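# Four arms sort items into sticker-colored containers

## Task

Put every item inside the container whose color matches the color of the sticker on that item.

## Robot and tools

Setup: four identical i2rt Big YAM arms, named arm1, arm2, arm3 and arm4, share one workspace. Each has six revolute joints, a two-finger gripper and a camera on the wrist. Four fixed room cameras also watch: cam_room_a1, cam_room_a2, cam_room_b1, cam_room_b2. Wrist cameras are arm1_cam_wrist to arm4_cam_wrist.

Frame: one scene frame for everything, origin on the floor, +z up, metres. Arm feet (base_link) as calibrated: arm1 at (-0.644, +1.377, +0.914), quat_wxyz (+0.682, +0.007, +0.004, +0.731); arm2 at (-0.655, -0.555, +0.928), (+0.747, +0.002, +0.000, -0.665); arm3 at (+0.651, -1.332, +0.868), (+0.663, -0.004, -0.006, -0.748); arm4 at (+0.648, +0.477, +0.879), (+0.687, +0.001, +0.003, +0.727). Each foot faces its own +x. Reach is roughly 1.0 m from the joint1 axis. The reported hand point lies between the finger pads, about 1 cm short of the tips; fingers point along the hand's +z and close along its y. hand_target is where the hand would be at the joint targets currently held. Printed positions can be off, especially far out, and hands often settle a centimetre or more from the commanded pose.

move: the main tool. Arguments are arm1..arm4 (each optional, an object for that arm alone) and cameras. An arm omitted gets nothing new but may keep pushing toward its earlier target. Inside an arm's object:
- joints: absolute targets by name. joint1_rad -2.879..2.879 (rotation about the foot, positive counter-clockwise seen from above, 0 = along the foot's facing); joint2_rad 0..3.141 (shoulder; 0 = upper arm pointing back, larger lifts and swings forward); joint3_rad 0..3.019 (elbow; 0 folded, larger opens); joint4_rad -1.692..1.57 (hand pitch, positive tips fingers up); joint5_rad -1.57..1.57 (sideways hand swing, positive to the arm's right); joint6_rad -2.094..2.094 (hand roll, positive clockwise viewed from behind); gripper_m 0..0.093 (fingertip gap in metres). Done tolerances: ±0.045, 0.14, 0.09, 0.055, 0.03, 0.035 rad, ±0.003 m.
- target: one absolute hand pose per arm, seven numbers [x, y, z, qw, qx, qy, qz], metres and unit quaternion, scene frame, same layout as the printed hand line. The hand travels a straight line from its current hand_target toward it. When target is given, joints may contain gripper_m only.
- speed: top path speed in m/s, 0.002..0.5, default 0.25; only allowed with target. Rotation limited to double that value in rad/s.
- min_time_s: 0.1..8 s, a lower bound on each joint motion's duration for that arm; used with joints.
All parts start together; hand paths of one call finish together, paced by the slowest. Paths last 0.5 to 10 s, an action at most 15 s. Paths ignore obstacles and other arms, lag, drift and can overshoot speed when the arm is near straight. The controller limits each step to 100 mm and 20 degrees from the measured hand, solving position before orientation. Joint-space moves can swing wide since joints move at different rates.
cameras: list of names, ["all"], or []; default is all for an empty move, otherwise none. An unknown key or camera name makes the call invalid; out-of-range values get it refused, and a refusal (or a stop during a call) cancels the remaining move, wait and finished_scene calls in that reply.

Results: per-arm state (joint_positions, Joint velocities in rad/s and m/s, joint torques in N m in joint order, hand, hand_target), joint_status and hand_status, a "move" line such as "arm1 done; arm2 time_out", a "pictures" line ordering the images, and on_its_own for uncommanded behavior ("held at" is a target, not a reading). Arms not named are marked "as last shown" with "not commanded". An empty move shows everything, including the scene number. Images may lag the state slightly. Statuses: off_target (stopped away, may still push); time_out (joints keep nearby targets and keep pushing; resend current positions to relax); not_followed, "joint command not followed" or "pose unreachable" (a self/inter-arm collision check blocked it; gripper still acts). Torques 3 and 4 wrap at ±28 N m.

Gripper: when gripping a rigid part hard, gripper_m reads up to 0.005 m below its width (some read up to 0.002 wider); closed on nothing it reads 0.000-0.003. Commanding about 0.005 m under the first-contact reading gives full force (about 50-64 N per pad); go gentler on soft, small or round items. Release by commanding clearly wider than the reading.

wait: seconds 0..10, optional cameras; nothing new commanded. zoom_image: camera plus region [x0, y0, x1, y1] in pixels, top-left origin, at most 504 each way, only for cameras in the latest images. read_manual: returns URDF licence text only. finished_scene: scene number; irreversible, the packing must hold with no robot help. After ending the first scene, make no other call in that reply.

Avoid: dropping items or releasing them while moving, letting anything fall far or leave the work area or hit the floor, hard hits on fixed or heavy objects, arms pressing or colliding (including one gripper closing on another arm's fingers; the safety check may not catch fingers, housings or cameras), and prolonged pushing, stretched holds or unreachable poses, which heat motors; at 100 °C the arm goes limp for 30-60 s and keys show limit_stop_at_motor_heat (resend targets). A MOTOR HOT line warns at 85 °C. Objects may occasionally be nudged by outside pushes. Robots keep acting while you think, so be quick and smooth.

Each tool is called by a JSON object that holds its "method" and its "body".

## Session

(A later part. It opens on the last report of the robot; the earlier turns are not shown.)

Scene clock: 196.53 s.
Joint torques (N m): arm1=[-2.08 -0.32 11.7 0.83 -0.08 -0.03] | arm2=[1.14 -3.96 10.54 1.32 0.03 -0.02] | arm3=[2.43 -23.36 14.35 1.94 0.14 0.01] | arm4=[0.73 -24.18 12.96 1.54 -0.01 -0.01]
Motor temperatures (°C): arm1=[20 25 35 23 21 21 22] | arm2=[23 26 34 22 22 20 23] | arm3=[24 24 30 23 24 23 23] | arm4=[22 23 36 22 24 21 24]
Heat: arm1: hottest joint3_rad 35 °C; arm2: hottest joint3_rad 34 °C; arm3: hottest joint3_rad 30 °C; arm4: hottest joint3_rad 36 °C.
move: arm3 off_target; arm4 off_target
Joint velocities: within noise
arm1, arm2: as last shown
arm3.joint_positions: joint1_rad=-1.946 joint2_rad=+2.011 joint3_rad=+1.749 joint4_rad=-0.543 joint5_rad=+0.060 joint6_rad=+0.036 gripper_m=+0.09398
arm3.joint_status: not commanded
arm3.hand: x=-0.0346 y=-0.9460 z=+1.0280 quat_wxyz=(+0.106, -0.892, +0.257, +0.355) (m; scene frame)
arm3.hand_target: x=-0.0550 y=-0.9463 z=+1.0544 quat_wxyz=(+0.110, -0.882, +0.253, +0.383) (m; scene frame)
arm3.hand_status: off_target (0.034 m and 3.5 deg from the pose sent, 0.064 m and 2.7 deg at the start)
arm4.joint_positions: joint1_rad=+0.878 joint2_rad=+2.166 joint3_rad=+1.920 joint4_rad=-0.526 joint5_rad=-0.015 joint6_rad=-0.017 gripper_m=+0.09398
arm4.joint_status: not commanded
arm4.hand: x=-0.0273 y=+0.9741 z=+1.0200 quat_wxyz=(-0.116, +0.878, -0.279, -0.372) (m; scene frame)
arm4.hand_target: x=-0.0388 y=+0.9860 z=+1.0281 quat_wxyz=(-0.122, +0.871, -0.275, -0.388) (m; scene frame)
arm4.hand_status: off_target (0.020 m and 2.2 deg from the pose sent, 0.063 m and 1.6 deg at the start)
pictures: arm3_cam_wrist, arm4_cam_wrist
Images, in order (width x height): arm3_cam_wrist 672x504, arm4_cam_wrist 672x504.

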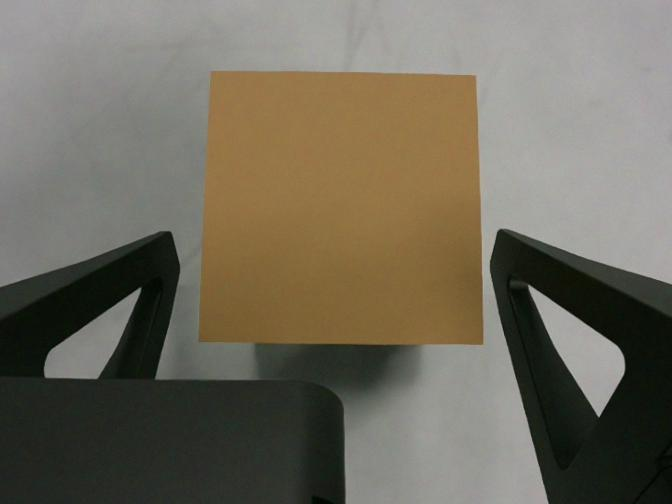

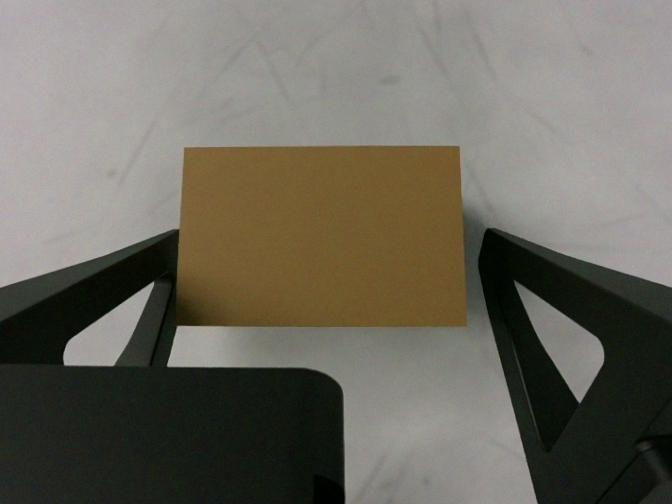

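{"method": "move", "body": {"arm3": {"joints":{"gripper_m":0.043}}, "arm4": {"joints":{"gripper_m":0.057}}, "cameras": ["arm3_cam_wrist","arm4_cam_wrist"]}}

Scene clock: 200.90 s.
Joint torques (N m): arm1=[-2.96 -1.08 11.43 0.85 -0.05 -0.05] | arm2=[0.97 -4.01 10.54 1.31 0.03 -0.01] | arm3=[2.37 -23.3 14.27 1.95 0.11 0.01] | arm4=[0.5 -24.18 13 1.59 -0.02 -0.01]
Motor temperatures (°C): arm1=[20 25 35 23 21 21 22] | arm2=[23 26 34 22 22 20 23] | arm3=[24 24 31 23 24 23 23] | arm4=[22 23 38 22 24 21 24]
Heat: arm1: hottest joint3_rad 35 °C; arm2: hottest joint3_rad 34 °C; arm3: hottest joint3_rad 31 °C; arm4: hottest joint3_rad 38 °C.
move: arm3 off_target; arm4 off_target
Joint velocities: within noise
arm1, arm2: as last shown
arm3.joint_positions: joint1_rad=-1.946 joint2_rad=+2.011 joint3_rad=+1.749 joint4_rad=-0.543 joint5_rad=+0.061 joint6_rad=+0.037 gripper_m=+0.05328
arm3.joint_status: gripper_m off_target (ended at +0.05331, target +0.04300)
arm3.hand: x=-0.0346 y=-0.9459 z=+1.0280 quat_wxyz=(+0.107, -0.892, +0.258, +0.355) (m; scene frame)
arm3.hand_target: x=-0.0550 y=-0.9463 z=+1.0544 quat_wxyz=(+0.110, -0.882, +0.253, +0.383) (m; scene frame)
arm3.hand_status: not commanded
arm4.joint_positions: joint1_rad=+0.878 joint2_rad=+2.166 joint3_rad=+1.920 joint4_rad=-0.526 joint5_rad=-0.015 joint6_rad=-0.017 gripper_m=+0.06944
arm4.joint_status: gripper_m off_target (ended at +0.06947, target +0.05700)
arm4.hand: x=-0.0274 y=+0.9740 z=+1.0200 quat_wxyz=(-0.116, +0.878, -0.279, -0.372) (m; scene frame)
arm4.hand_target: x=-0.0388 y=+0.9860 z=+1.0281 quat_wxyz=(-0.122, +0.871, -0.275, -0.388) (m; scene frame)
arm4.hand_status: not commanded
pictures: arm3_cam_wrist, arm4_cam_wrist
Images, in order (width x height): arm3_cam_wrist 672x504, arm4_cam_wrist 672x504.

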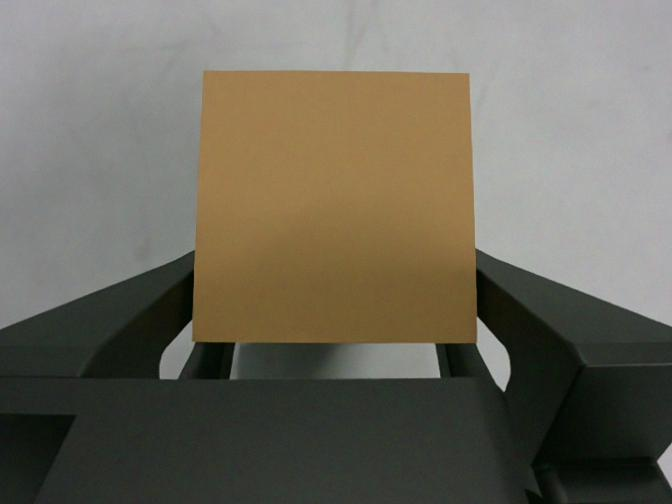

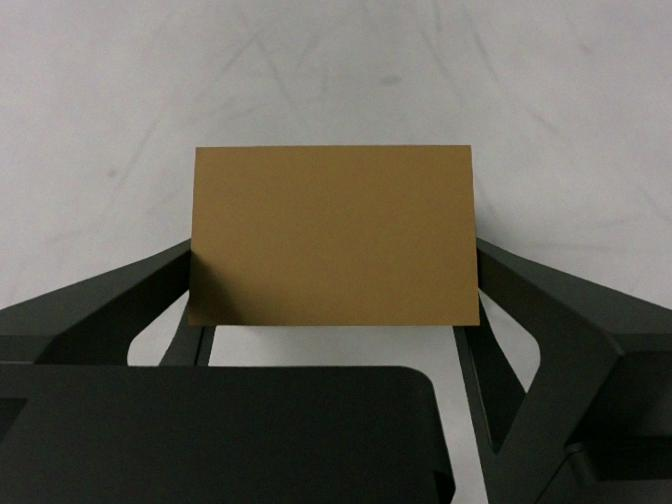

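{"method": "move", "body": {"arm3": {"target": [0.335, -1.14, 1.20, 0.1099, -0.8816, 0.2528, 0.3832], "speed": 0.22}, "arm4": {"target": [0.35, 0.69, 1.20, -0.1223, 0.8712, -0.2747, -0.3879], "speed": 0.22}, "cameras": ["arm3_cam_wrist", "arm4_cam_wrist"]}}

Scene clock: 228.90 s.
Joint torques (N m): arm1=[-3.37 -0.32 11.58 0.84 -0.03 -0.03] | arm2=[0.97 -3.96 10.55 1.29 0.02 0] | arm3=[0.26 -3.43 9.68 1.31 -0.07 -0.13] | arm4=[1.44 -3.02 9.63 0.87 0.23 0.16]
Motor temperatures (°C): arm1=[20 24 35 23 21 21 22] | arm2=[23 25 34 22 22 20 23] | arm3=[24 25 32 23 24 23 24] | arm4=[22 24 43 22 24 21 26]
Heat: arm1: hottest joint3_rad 35 °C; arm2: hottest joint3_rad 34 °C; arm3: hottest joint3_rad 32 °C; arm4: hottest joint3_rad 43 °C.
move: arm3 done; arm4 done
Joint velocities: within noise
arm1, arm2: as last shown
arm3.joint_positions: joint1_rad=-1.949 joint2_rad=+0.792 joint3_rad=+0.944 joint4_rad=-0.881 joint5_rad=+0.042 joint6_rad=+0.029 gripper_m=+0.05327
arm3.joint_status: not commanded
arm3.hand: x=+0.3325 y=-1.1445 z=+1.2049 quat_wxyz=(+0.108, -0.880, +0.249, +0.390) (m; scene frame)
arm3.hand_target: x=+0.3351 y=-1.1401 z=+1.2001 quat_wxyz=(+0.110, -0.882, +0.253, +0.383) (m; scene frame)
arm3.hand_status: done (0.007 m and 1.0 deg from the pose sent, 0.452 m and 3.5 deg at the start)
arm4.joint_positions: joint1_rad=+0.893 joint2_rad=+0.779 joint3_rad=+0.890 joint4_rad=-0.829 joint5_rad=-0.001 joint6_rad=-0.017 gripper_m=+0.06944
arm4.joint_status: not commanded
arm4.hand: x=+0.3516 y=+0.6918 z=+1.2037 quat_wxyz=(-0.127, +0.869, -0.271, -0.394) (m; scene frame)
arm4.hand_target: x=+0.3501 y=+0.6900 z=+1.2001 quat_wxyz=(-0.122, +0.871, -0.275, -0.388) (m; scene frame)
arm4.hand_status: done (0.004 m and 1.0 deg from the pose sent, 0.505 m and 2.2 deg at the start)
pictures: arm3_cam_wrist, arm4_cam_wrist
Images, in order (width x height): arm3_cam_wrist 672x504, arm4_cam_wrist 672x504.

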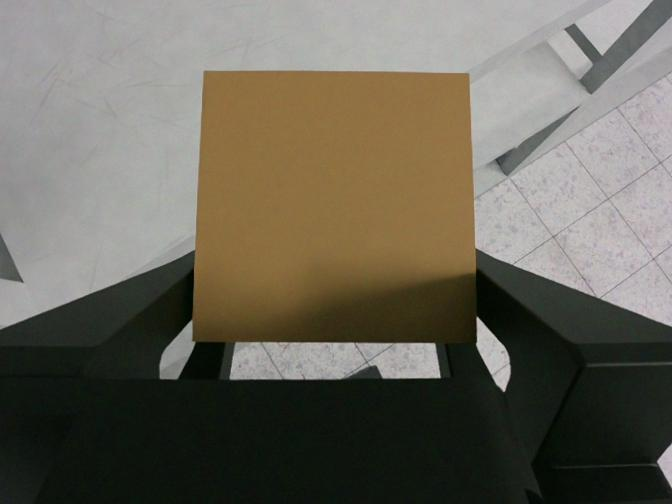

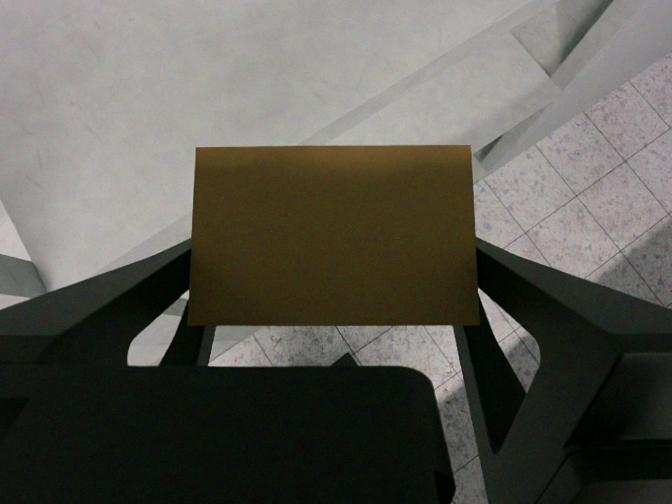

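{"method": "move", "body": {"arm3": {"joints": {"joint1_rad": 1.025, "joint2_rad": 0.77, "joint3_rad": 0.92, "joint4_rad": -0.92, "joint5_rad": 0, "joint6_rad": 0}, "min_time_s": 4}, "arm4": {"joints": {"joint1_rad": -1.141, "joint2_rad": 0.77, "joint3_rad": 0.9, "joint4_rad": -0.88, "joint5_rad": 0, "joint6_rad": 0}, "min_time_s": 3}, "cameras": ["arm3_cam_wrist", "arm4_cam_wrist"]}}

Scene clock: 238.47 s.
Joint torques (N m): arm1=[-2.78 -0.56 11.67 0.72 -0.03 -0.08] | arm2=[0.97 -3.96 10.54 1.35 0.03 -0.01] | arm3=[1.85 -4.6 9.65 1.22 0.02 -0.11] | arm4=[0.97 -4.54 10.19 0.79 0.11 0.14]
Motor temperatures (°C): arm1=[20 24 35 23 21 21 22] | arm2=[23 25 34 22 22 20 23] | arm3=[24 25 32 23 24 23 24] | arm4=[22 24 41 22 24 21 26]
Heat: arm1: hottest joint3_rad 35 °C; arm2: hottest joint3_rad 34 °C; arm3: hottest joint3_rad 32 °C; arm4: hottest joint3_rad 41 °C.
move: arm3 done; arm4 done
Joint velocities: within noise
arm1, arm2: as last shown
arm3.joint_positions: joint1_rad=+1.017 joint2_rad=+0.783 joint3_rad=+0.924 joint4_rad=-0.915 joint5_rad=+0.001 joint6_rad=+0.007 gripper_m=+0.05327
arm3.joint_status: all done
arm3.hand: x=+0.9290 y=-1.5504 z=+1.1972 quat_wxyz=(-0.369, -0.305, -0.868, +0.133) (m; scene frame)
arm3.hand_target: x=+0.9277 y=-1.5458 z=+1.1981 quat_wxyz=(-0.371, -0.299, -0.869, +0.134) (m; scene frame)
arm3.hand_status: not commanded
arm4.joint_positions: joint1_rad=-1.141 joint2_rad=+0.779 joint3_rad=+0.890 joint4_rad=-0.869 joint5_rad=-0.001 joint6_rad=-0.013 gripper_m=+0.06945
arm4.joint_status: all done
arm4.hand: x=+0.9675 y=+0.6460 z=+1.1935 quat_wxyz=(-0.381, +0.227, -0.891, -0.092) (m; scene frame)
arm4.hand_target: x=+0.9657 y=+0.6451 z=+1.2004 quat_wxyz=(-0.385, +0.221, -0.891, -0.095) (m; scene frame)
arm4.hand_status: not commanded
pictures: arm3_cam_wrist, arm4_cam_wrist
Images, in order (width x height): arm3_cam_wrist 672x504, arm4_cam_wrist 672x504.

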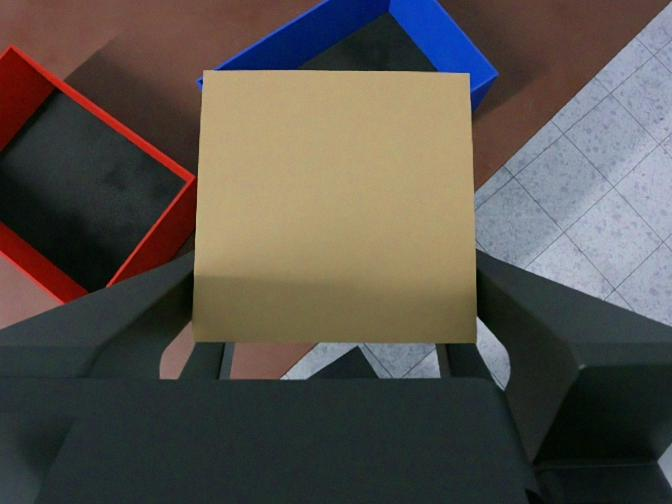

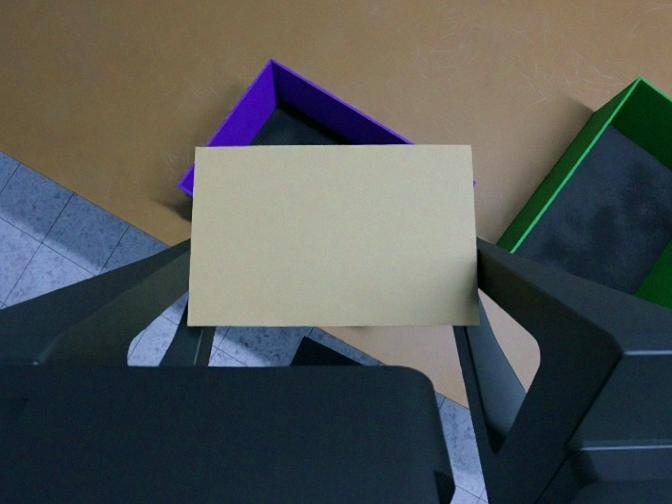

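{"method": "move", "body": {"arm3": {"target": [1.163, -1.742, 0.90, -0.3618, -0.3008, -0.8736, 0.1246], "speed": 0.25}, "arm4": {"target": [1.124, 0.730, 0.90, -0.3713, 0.2235, -0.8965, -0.0926], "speed": 0.25}, "cameras": ["arm3_cam_wrist", "arm4_cam_wrist"]}}

Scene clock: 248.90 s.
Joint torques (N m): arm1=[-3.08 -0.21 11.64 1.01 -0.07 -0.05] | arm2=[1.03 -3.96 10.54 1.33 0.03 -0.02] | arm3=[0.73 -18.9 10.85 2.07 -0.08 -0.12] | arm4=[1.14 -13.57 8.64 1.72 0.07 0.16]
Motor temperatures (°C): arm1=[20 24 35 23 21 21 22] | arm2=[23 25 34 22 22 20 23] | arm3=[24 25 32 23 24 23 24] | arm4=[22 24 40 22 24 21 26]
Heat: arm1: hottest joint3_rad 35 °C; arm2: hottest joint3_rad 34 °C; arm3: hottest joint3_rad 32 °C; arm4: hottest joint3_rad 40 °C.
move: arm3 off_target; arm4 off_target
Joint velocities: within noise
arm1, arm2: as last shown
arm3.joint_positions: joint1_rad=+1.017 joint2_rad=+1.896 joint3_rad=+1.081 joint4_rad=-0.048 joint5_rad=-0.016 joint6_rad=+0.002 gripper_m=+0.05327
arm3.joint_status: not commanded
arm3.hand: x=+1.1449 y=-1.7233 z=+0.8744 quat_wxyz=(-0.332, -0.306, -0.885, +0.113) (m; scene frame)
arm3.hand_target: x=+1.1614 y=-1.7410 z=+0.9009 quat_wxyz=(-0.362, -0.301, -0.874, +0.125) (m; scene frame)
arm3.hand_status: off_target (0.036 m and 3.9 deg from the pose sent, 0.424 m and 1.5 deg at the start)
arm4.joint_positions: joint1_rad=-1.141 joint2_rad=+1.666 joint3_rad=+0.721 joint4_rad=+0.110 joint5_rad=-0.001 joint6_rad=-0.013 gripper_m=+0.06945
arm4.joint_status: not commanded
arm4.hand: x=+1.1040 y=+0.7178 z=+0.8836 quat_wxyz=(-0.347, +0.231, -0.905, -0.084) (m; scene frame)
arm4.hand_target: x=+1.1230 y=+0.7294 z=+0.9009 quat_wxyz=(-0.371, +0.224, -0.896, -0.093) (m; scene frame)
arm4.hand_status: off_target (0.029 m and 3.2 deg from the pose sent, 0.343 m and 1.4 deg at the start)
pictures: arm3_cam_wrist, arm4_cam_wrist
Images, in order (width x height): arm3_cam_wrist 672x504, arm4_cam_wrist 672x504.

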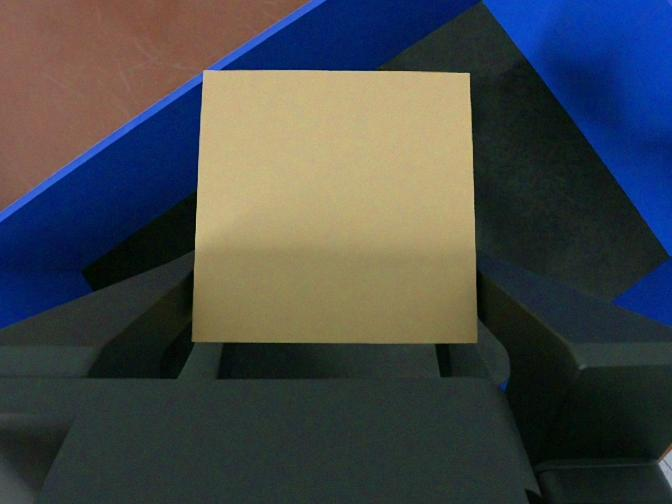

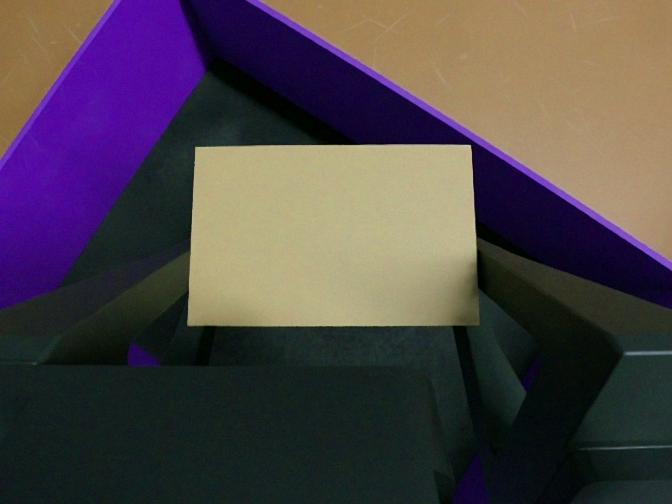

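{"method": "move", "body": {"arm3": {"target": [1.163, -1.755, 0.803, -0.3618, -0.3008, -0.8736, 0.1246], "speed": 0.13}, "arm4": {"target": [1.122, 0.729, 0.793, -0.3713, 0.2235, -0.8965, -0.0926], "speed": 0.13}, "cameras": ["arm3_cam_wrist", "arm4_cam_wrist"]}}

Scene clock: 262.87 s.
Joint torques (N m): arm1=[-2.43 -0.38 11.77 0.9 -0.11 -0.05] | arm2=[1.03 -3.96 10.51 1.29 0.03 -0.01] | arm3=[0.21 -19.43 9.26 2.13 -0.08 -0.12] | arm4=[0.97 -15.21 5.27 1.84 0.1 0.16]
Motor temperatures (°C): arm1=[20 24 35 23 21 21 22] | arm2=[23 25 34 22 22 20 23] | arm3=[24 25 32 23 24 23 24] | arm4=[22 24 38 22 24 21 26]
Heat: arm1: hottest joint3_rad 35 °C; arm2: hottest joint3_rad 34 °C; arm3: hottest joint3_rad 32 °C; arm4: hottest joint3_rad 38 °C.
move: arm3 off_target; arm4 off_target
Joint velocities: within noise
arm1, arm2: as last shown
arm3.joint_positions: joint1_rad=+1.008 joint2_rad=+2.098 joint3_rad=+1.094 joint4_rad=+0.155 joint5_rad=-0.028 joint6_rad=-0.010 gripper_m=+0.05327
arm3.joint_status: not commanded
arm3.hand: x=+1.1501 y=-1.7335 z=+0.7887 quat_wxyz=(-0.339, -0.302, -0.884, +0.114) (m; scene frame)
arm3.hand_target: x=+1.1618 y=-1.7542 z=+0.8038 quat_wxyz=(-0.362, -0.301, -0.874, +0.125) (m; scene frame)
arm3.hand_status: off_target (0.029 m and 3.1 deg from the pose sent, 0.080 m and 3.9 deg at the start)
arm4.joint_positions: joint1_rad=-1.141 joint2_rad=+1.966 joint3_rad=+0.721 joint4_rad=+0.430 joint5_rad=-0.001 joint6_rad=-0.013 gripper_m=+0.06945
arm4.joint_status: not commanded
arm4.hand: x=+1.1098 y=+0.7208 z=+0.7875 quat_wxyz=(-0.356, +0.230, -0.902, -0.086) (m; scene frame)
arm4.hand_target: x=+1.1217 y=+0.7288 z=+0.7934 quat_wxyz=(-0.371, +0.224, -0.896, -0.093) (m; scene frame)
arm4.hand_status: off_target (0.016 m and 2.1 deg from the pose sent, 0.093 m and 3.3 deg at the start)
pictures: arm3_cam_wrist, arm4_cam_wrist
Images, in order (width x height): arm3_cam_wrist 672x504, arm4_cam_wrist 672x504.

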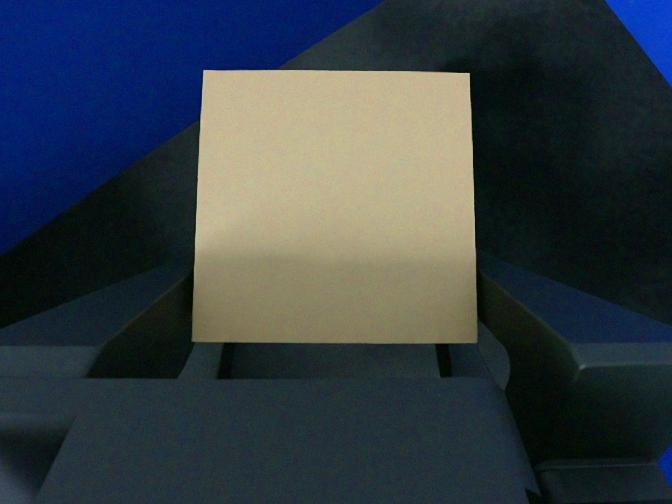

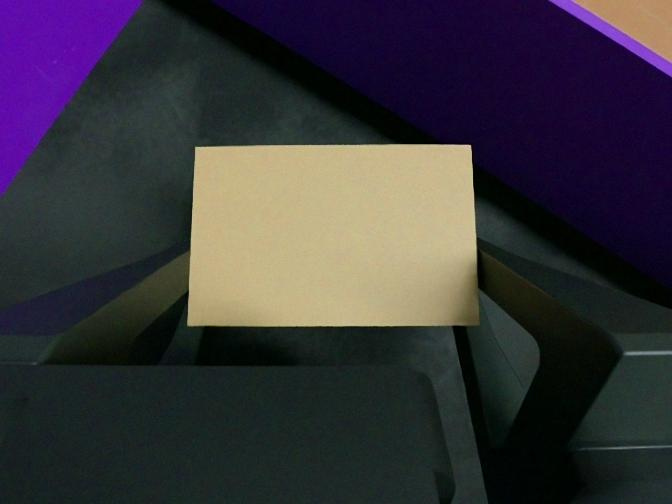

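{"method": "move", "body": {"arm3": {"target": [1.163, -1.755, 0.772, -0.3618, -0.3008, -0.8736, 0.1246], "speed": 0.07}, "arm4": {"target": [1.116, 0.727, 0.760, -0.3713, 0.2235, -0.8965, -0.0926], "speed": 0.07}}}

{"method": "move", "body": {"arm3": {"target": [1.162, -1.755, 0.762, -0.3618, -0.3008, -0.8736, 0.1246], "speed": 0.04}, "arm4": {"target": [1.116, 0.727, 0.749, -0.3713, 0.2235, -0.8965, -0.0926], "speed": 0.04}}}

Scene clock: 269.03 s.
Joint torques (N m): arm1=[-2.49 0.03 11.67 0.85 -0.08 -0.05] | arm2=[1.03 -3.84 10.54 1.29 0.03 -0.01] | arm3=[0.38 -19.55 8.61 2.21 -0.08 -0.13] | arm4=[1.08 -15.09 4.33 1.78 0.16 0.18]
Motor temperatures (°C): arm1=[20 24 35 23 21 21 22] | arm2=[23 25 34 22 22 20 23] | arm3=[24 26 32 23 24 23 24] | arm4=[22 24 37 22 24 21 26]
Heat: arm1: hottest joint3_rad 35 °C; arm2: hottest joint3_rad 34 °C; arm3: hottest joint3_rad 32 °C; arm4: hottest joint3_rad 37 °C.
move: arm3 off_target; arm4 off_target
Joint velocities: within noise
arm1.joint_positions: joint1_rad=-2.259 joint2_rad=+0.804 joint3_rad=+0.864 joint4_rad=-1.072 joint5_rad=-0.016 joint6_rad=-0.008 gripper_m=+0.09197
arm1.joint_status: not commanded
arm1.hand: x=-0.3773 y=+1.1924 z=+1.1722 quat_wxyz=(-0.257, -0.287, -0.920, +0.079) (m; scene frame)
arm1.hand_target: x=-0.3800 y=+1.1901 z=+1.1700 quat_wxyz=(-0.250, -0.289, -0.921, +0.078) (m; scene frame)
arm1.hand_status: not commanded
arm2.joint_positions: joint1_rad=+0.917 joint2_rad=+0.806 joint3_rad=+0.831 joint4_rad=-1.019 joint5_rad=+0.003 joint6_rad=+0.011 gripper_m=+0.08193
arm2.joint_status: not commanded
arm2.hand: x=-0.3761 y=-0.7235 z=+1.1808 quat_wxyz=(-0.275, -0.260, -0.923, +0.074) (m; scene frame)
arm2.hand_target: x=-0.3800 y=-0.7200 z=+1.1702 quat_wxyz=(-0.260, -0.256, -0.928, +0.070) (m; scene frame)
arm2.hand_status: not commanded
arm3.joint_positions: joint1_rad=+1.008 joint2_rad=+2.168 joint3_rad=+1.104 joint4_rad=+0.217 joint5_rad=-0.028 joint6_rad=-0.010 gripper_m=+0.05327
arm3.joint_status: not commanded
arm3.hand: x=+1.1508 y=-1.7344 z=+0.7596 quat_wxyz=(-0.340, -0.302, -0.883, +0.114) (m; scene frame)
arm3.hand_target: x=+1.1620 y=-1.7543 z=+0.7727 quat_wxyz=(-0.362, -0.301, -0.874, +0.125) (m; scene frame)
arm3.hand_status: off_target (0.027 m and 3.0 deg from the pose sent, 0.030 m and 3.1 deg at the start)
arm4.joint_positions: joint1_rad=-1.141 joint2_rad=+2.058 joint3_rad=+0.721 joint4_rad=+0.530 joint5_rad=-0.001 joint6_rad=-0.011 gripper_m=+0.06945
arm4.joint_status: not commanded
arm4.hand: x=+1.1064 y=+0.7190 z=+0.7584 quat_wxyz=(-0.359, +0.229, -0.901, -0.087) (m; scene frame)
arm4.hand_target: x=+1.1158 y=+0.7269 z=+0.7604 quat_wxyz=(-0.371, +0.223, -0.896, -0.093) (m; scene frame)
arm4.hand_status: off_target (0.013 m and 1.7 deg from the pose sent, 0.029 m and 2.1 deg at the start)
pictures: none

Scene clock: 270.00 s.
Joint torques (N m): arm1=[-2.84 -0.79 11.75 0.87 -0.1 -0.05] | arm2=[0.97 -3.96 10.54 1.29 0.03 -0.01] | arm3=[0.15 -19.25 8.61 2.25 -0.08 -0.12] | arm4=[1.26 -14.74 4.31 1.89 0.17 0.19]
Motor temperatures (°C): arm1=[20 24 35 23 21 21 22] | arm2=[23 25 34 22 22 20 23] | arm3=[24 26 32 23 24 23 24] | arm4=[22 24 37 22 24 21 26]
Heat: arm1: hottest joint3_rad 35 °C; arm2: hottest joint3_rad 34 °C; arm3: hottest joint3_rad 32 °C; arm4: hottest joint3_rad 37 °C.
move: arm3 off_target; arm4 off_target
Joint velocities: within noise
arm1, arm2: as last shown
arm3.joint_positions: joint1_rad=+1.008 joint2_rad=+2.184 joint3_rad=+1.104 joint4_rad=+0.237 joint5_rad=-0.028 joint6_rad=-0.011 gripper_m=+0.05327
arm3.joint_status: not commanded
arm3.hand: x=+1.1506 y=-1.7343 z=+0.7529 quat_wxyz=(-0.342, -0.301, -0.883, +0.115) (m; scene frame)
arm3.hand_target: x=+1.1610 y=-1.7543 z=+0.7628 quat_wxyz=(-0.362, -0.301, -0.874, +0.125) (m; scene frame)
arm3.hand_status: off_target (0.025 m and 2.7 deg from the pose sent, 0.023 m and 2.9 deg at the start)
arm4.joint_positions: joint1_rad=-1.141 joint2_rad=+2.088 joint3_rad=+0.726 joint4_rad=+0.556 joint5_rad=-0.001 joint6_rad=-0.011 gripper_m=+0.06945
arm4.joint_status: not commanded
arm4.hand: x=+1.1066 y=+0.7191 z=+0.7497 quat_wxyz=(-0.360, +0.229, -0.900, -0.087) (m; scene frame)
arm4.hand_target: x=+1.1157 y=+0.7268 z=+0.7493 quat_wxyz=(-0.371, +0.223, -0.896, -0.093) (m; scene frame)
arm4.hand_status: off_target (0.012 m and 1.6 deg from the pose sent, 0.016 m and 1.7 deg at the start)
pictures: none

{"method": "move", "body": {"arm3": {"target": [1.162, -1.755, 0.755, -0.3618, -0.3008, -0.8736, 0.1246], "speed": 0.02}, "arm4": {"target": [1.116, 0.727, 0.741, -0.3713, 0.2235, -0.8965, -0.0926], "speed": 0.02}}}

{"method": "move", "body": {"arm3": {"target": [1.162, -1.755, 0.749, -0.3618, -0.3008, -0.8736, 0.1246], "speed": 0.02}, "arm4": {"target": [1.116, 0.727, 0.736, -0.3713, 0.2235, -0.8965, -0.0926], "speed": 0.02}, "cameras": ["arm3_cam_wrist", "arm4_cam_wrist"]}}

Scene clock: 275.33 s.
Joint torques (N m): arm1=[-2.73 -0.21 11.73 0.94 -0.05 -0.06] | arm2=[0.97 -4.13 10.51 1.31 0.03 -0.01] | arm3=[0.09 -18.49 8.31 2.17 -0.1 -0.11] | arm4=[1.38 -14.56 4.21 1.76 0.17 0.16]
Motor temperatures (°C): arm1=[20 24 35 23 21 21 22] | arm2=[23 25 34 22 22 20 23] | arm3=[24 26 32 23 24 23 24] | arm4=[22 24 36 22 24 21 26]
Heat: arm1: hottest joint3_rad 35 °C; arm2: hottest joint3_rad 34 °C; arm3: hottest joint3_rad 32 °C; arm4: hottest joint3_rad 36 °C.
move: arm3 off_target; arm4 off_target
Joint velocities: within noise
arm1, arm2: as last shown
arm3.joint_positions: joint1_rad=+1.008 joint2_rad=+2.194 joint3_rad=+1.112 joint4_rad=+0.253 joint5_rad=-0.028 joint6_rad=-0.011 gripper_m=+0.05327
arm3.joint_status: not commanded
arm3.hand: x=+1.1539 y=-1.7370 z=+0.7518 quat_wxyz=(-0.348, -0.300, -0.880, +0.117) (m; scene frame)
arm3.hand_target: x=+1.1613 y=-1.7545 z=+0.7556 quat_wxyz=(-0.362, -0.301, -0.874, +0.125) (m; scene frame)
arm3.hand_status: off_target (0.020 m and 2.0 deg from the pose sent, 0.024 m and 2.7 deg at the start)
arm4.joint_positions: joint1_rad=-1.141 joint2_rad=+2.109 joint3_rad=+0.734 joint4_rad=+0.577 joint5_rad=-0.001 joint6_rad=-0.008 gripper_m=+0.06945
arm4.joint_status: not commanded
arm4.hand: x=+1.1088 y=+0.7203 z=+0.7448 quat_wxyz=(-0.364, +0.227, -0.899, -0.089) (m; scene frame)
arm4.hand_target: x=+1.1158 y=+0.7269 z=+0.7413 quat_wxyz=(-0.371, +0.224, -0.896, -0.093) (m; scene frame)
arm4.hand_status: off_target (0.011 m and 1.1 deg from the pose sent, 0.015 m and 1.6 deg at the start)
pictures: none

Scene clock: 276.30 s.
Joint torques (N m): arm1=[-3.02 -0.5 11.64 0.73 -0.07 -0.05] | arm2=[1.03 -4.01 10.51 1.29 0.03 -0.02] | arm3=[-0.03 -18.08 8.16 2.06 -0.08 -0.11] | arm4=[0.91 -14.21 4.08 1.66 0.13 0.18]
Motor temperatures (°C): arm1=[20 24 35 23 21 21 22] | arm2=[23 25 34 22 22 20 23] | arm3=[24 26 32 23 24 23 24] | arm4=[22 24 36 22 24 21 26]
Heat: arm1: hottest joint3_rad 35 °C; arm2: hottest joint3_rad 34 °C; arm3: hottest joint3_rad 32 °C; arm4: hottest joint3_rad 36 °C.
move: arm3 off_target; arm4 done
Joint velocities: within noise
arm1, arm2: as last shown
arm3.joint_positions: joint1_rad=+1.008 joint2_rad=+2.201 joint3_rad=+1.117 joint4_rad=+0.266 joint5_rad=-0.028 joint6_rad=-0.012 gripper_m=+0.05327
arm3.joint_status: not commanded
arm3.hand: x=+1.1565 y=-1.7391 z=+0.7514 quat_wxyz=(-0.353, -0.299, -0.879, +0.119) (m; scene frame)
arm3.hand_target: x=+1.1613 y=-1.7545 z=+0.7494 quat_wxyz=(-0.362, -0.301, -0.874, +0.125) (m; scene frame)
arm3.hand_status: off_target (0.017 m and 1.4 deg from the pose sent, 0.020 m and 2.0 deg at the start)
arm4.joint_positions: joint1_rad=-1.141 joint2_rad=+2.119 joint3_rad=+0.740 joint4_rad=+0.594 joint5_rad=-0.001 joint6_rad=-0.008 gripper_m=+0.06945
arm4.joint_status: not commanded
arm4.hand: x=+1.1119 y=+0.7219 z=+0.7440 quat_wxyz=(-0.369, +0.227, -0.897, -0.090) (m; scene frame)
arm4.hand_target: x=+1.1157 y=+0.7268 z=+0.7361 quat_wxyz=(-0.371, +0.224, -0.897, -0.093) (m; scene frame)
arm4.hand_status: done (0.010 m and 0.5 deg from the pose sent, 0.013 m and 1.1 deg at the start)
pictures: arm3_cam_wrist, arm4_cam_wrist
Images, in order (width x height): arm3_cam_wrist 672x504, arm4_cam_wrist 672x504.

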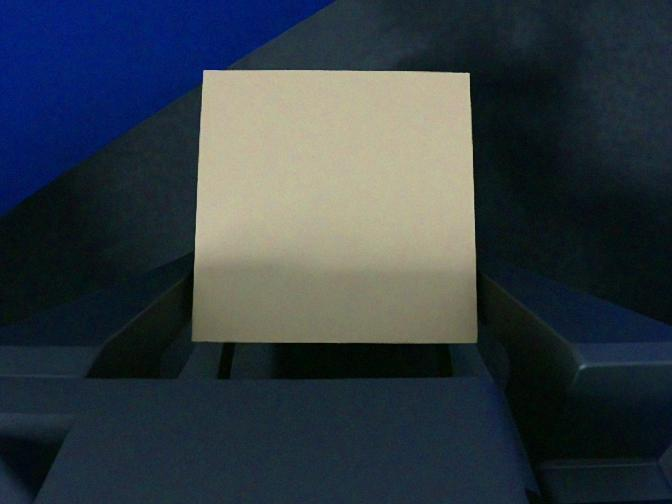

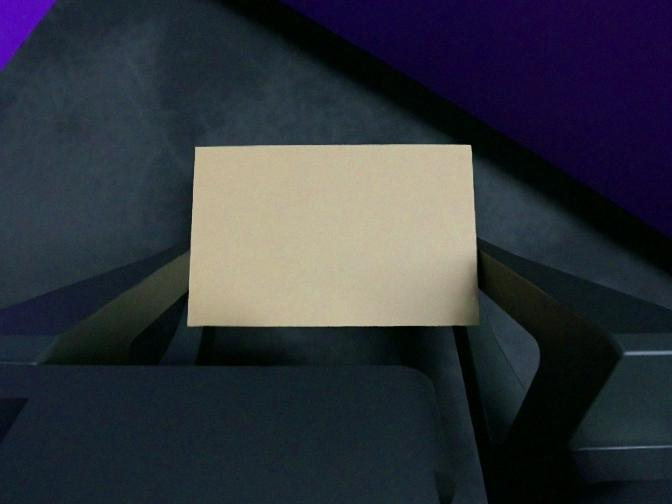

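{"method": "move", "body": {"arm3": {"target": [1.158, -1.740, 0.750, -0.353, -0.299, -0.879, 0.119], "speed": 0.05, "joints": {"gripper_m": 0.082}}, "arm4": {"target": [1.113, 0.7225, 0.742, -0.369, 0.227, -0.897, -0.090], "speed": 0.05, "joints": {"gripper_m": 0.092}}}}

{"method": "move", "body": {"arm3": {"target": [1.079, -1.678, 0.850, -0.353, -0.299, -0.879, 0.119], "speed": 0.15}, "arm4": {"target": [1.024, 0.675, 0.842, -0.369, 0.227, -0.897, -0.090], "speed": 0.15}, "cameras": ["arm3_cam_wrist", "arm4_cam_wrist"]}}

Scene clock: 285.10 s.
Joint torques (N m): arm1=[-2.73 -0.09 11.82 0.88 -0.07 -0.09] | arm2=[1.14 -4.01 10.55 1.31 0.03 -0.01] | arm3=[1.08 -20.01 5.76 1.37 0.03 -0.05] | arm4=[0.79 -16.15 2.99 1.2 0.05 0.03]
Motor temperatures (°C): arm1=[20 24 35 23 21 21 22] | arm2=[23 25 34 22 22 20 23] | arm3=[24 26 31 23 24 23 25] | arm4=[22 24 34 22 24 21 26]
Heat: arm1: hottest joint3_rad 35 °C; arm2: hottest joint3_rad 34 °C; arm3: hottest joint3_rad 31 °C; arm4: hottest joint3_rad 34 °C.
move: arm3 done; arm4 done
Joint velocities: within noise
arm1, arm2: as last shown
arm3.joint_positions: joint1_rad=+1.008 joint2_rad=+2.202 joint3_rad=+1.117 joint4_rad=+0.266 joint5_rad=-0.028 joint6_rad=-0.012 gripper_m=+0.08196
arm3.joint_status: all done
arm3.hand: x=+1.1564 y=-1.7390 z=+0.7510 quat_wxyz=(-0.352, -0.299, -0.879, +0.119) (m; scene frame)
arm3.hand_target: x=+1.1580 y=-1.7399 z=+0.7500 quat_wxyz=(-0.353, -0.299, -0.879, +0.119) (m; scene frame)
arm3.hand_status: done (0.002 m and 0.1 deg from the pose sent, 0.002 m and 0.0 deg at the start)
arm4.joint_positions: joint1_rad=-1.141 joint2_rad=+2.119 joint3_rad=+0.740 joint4_rad=+0.594 joint5_rad=-0.001 joint6_rad=-0.008 gripper_m=+0.09191
arm4.joint_status: all done
arm4.hand: x=+1.1118 y=+0.7218 z=+0.7439 quat_wxyz=(-0.369, +0.227, -0.897, -0.090) (m; scene frame)
arm4.hand_target: x=+1.1130 y=+0.7224 z=+0.7420 quat_wxyz=(-0.369, +0.227, -0.897, -0.090) (m; scene frame)
arm4.hand_status: done (0.002 m and 0.1 deg from the pose sent, 0.002 m and 0.1 deg at the start)
pictures: none

Scene clock: 286.70 s.
Joint torques (N m): arm1=[-2.96 -0.15 11.71 0.99 -0.05 -0.08] | arm2=[1.03 -3.9 10.51 1.32 0.02 -0.01] | arm3=[0.73 -16.09 5.48 1.1 0.03 -0.09] | arm4=[1.03 -11.34 3.97 0.75 -0.06 0.03]
Motor temperatures (°C): arm1=[20 24 35 23 21 21 22] | arm2=[23 25 34 22 22 20 23] | arm3=[24 26 31 23 24 23 24] | arm4=[22 24 34 22 24 21 26]
Heat: arm1: hottest joint3_rad 35 °C; arm2: hottest joint3_rad 34 °C; arm3: hottest joint3_rad 31 °C; arm4: hottest joint3_rad 34 °C.
move: arm3 done; arm4 done
Joint velocities: within noise
arm1, arm2: as last shown
arm3.joint_positions: joint1_rad=+1.008 joint2_rad=+1.816 joint3_rad=+0.805 joint4_rad=+0.202 joint5_rad=-0.033 joint6_rad=-0.012 gripper_m=+0.08196
arm3.joint_status: not commanded
arm3.hand: x=+1.0835 y=-1.6774 z=+0.8508 quat_wxyz=(-0.357, -0.298, -0.878, +0.118) (m; scene frame)
arm3.hand_target: x=+1.0791 y=-1.6780 z=+0.8500 quat_wxyz=(-0.353, -0.299, -0.879, +0.119) (m; scene frame)
arm3.hand_status: done (0.005 m and 0.5 deg from the pose sent, 0.140 m and 0.1 deg at the start)
arm4.joint_positions: joint1_rad=-1.143 joint2_rad=+1.666 joint3_rad=+0.426 joint4_rad=+0.461 joint5_rad=+0.001 joint6_rad=-0.008 gripper_m=+0.09191
arm4.joint_status: not commanded
arm4.hand: x=+1.0251 y=+0.6753 z=+0.8423 quat_wxyz=(-0.373, +0.225, -0.896, -0.090) (m; scene frame)
arm4.hand_target: x=+1.0240 y=+0.6750 z=+0.8420 quat_wxyz=(-0.369, +0.227, -0.897, -0.090) (m; scene frame)
arm4.hand_status: done (0.001 m and 0.5 deg from the pose sent, 0.140 m and 0.1 deg at the start)
pictures: arm3_cam_wrist, arm4_cam_wrist
Images, in order (width x height): arm3_cam_wrist 672x504, arm4_cam_wrist 672x504.

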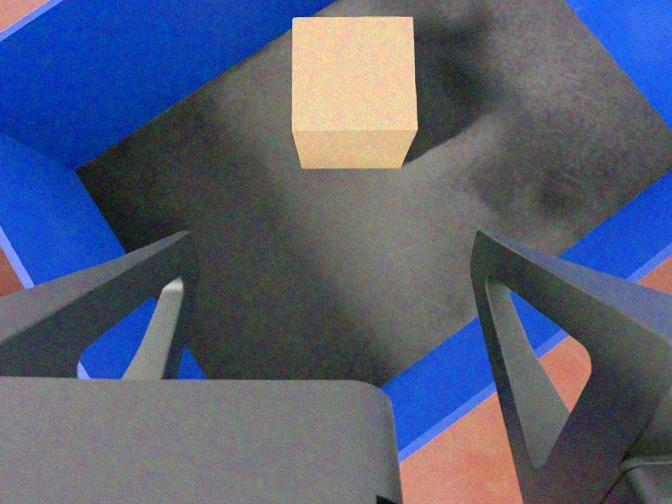

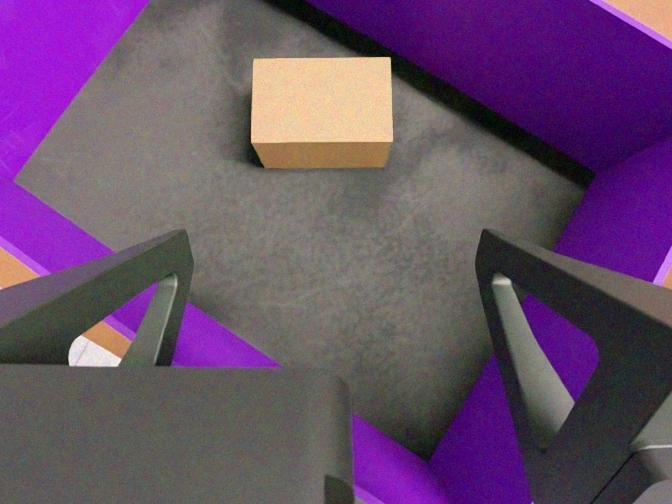

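Both items are resting in their containers.

{"method": "finished_scene", "body": {"scene": 3}}

The scene is finished: the task was done.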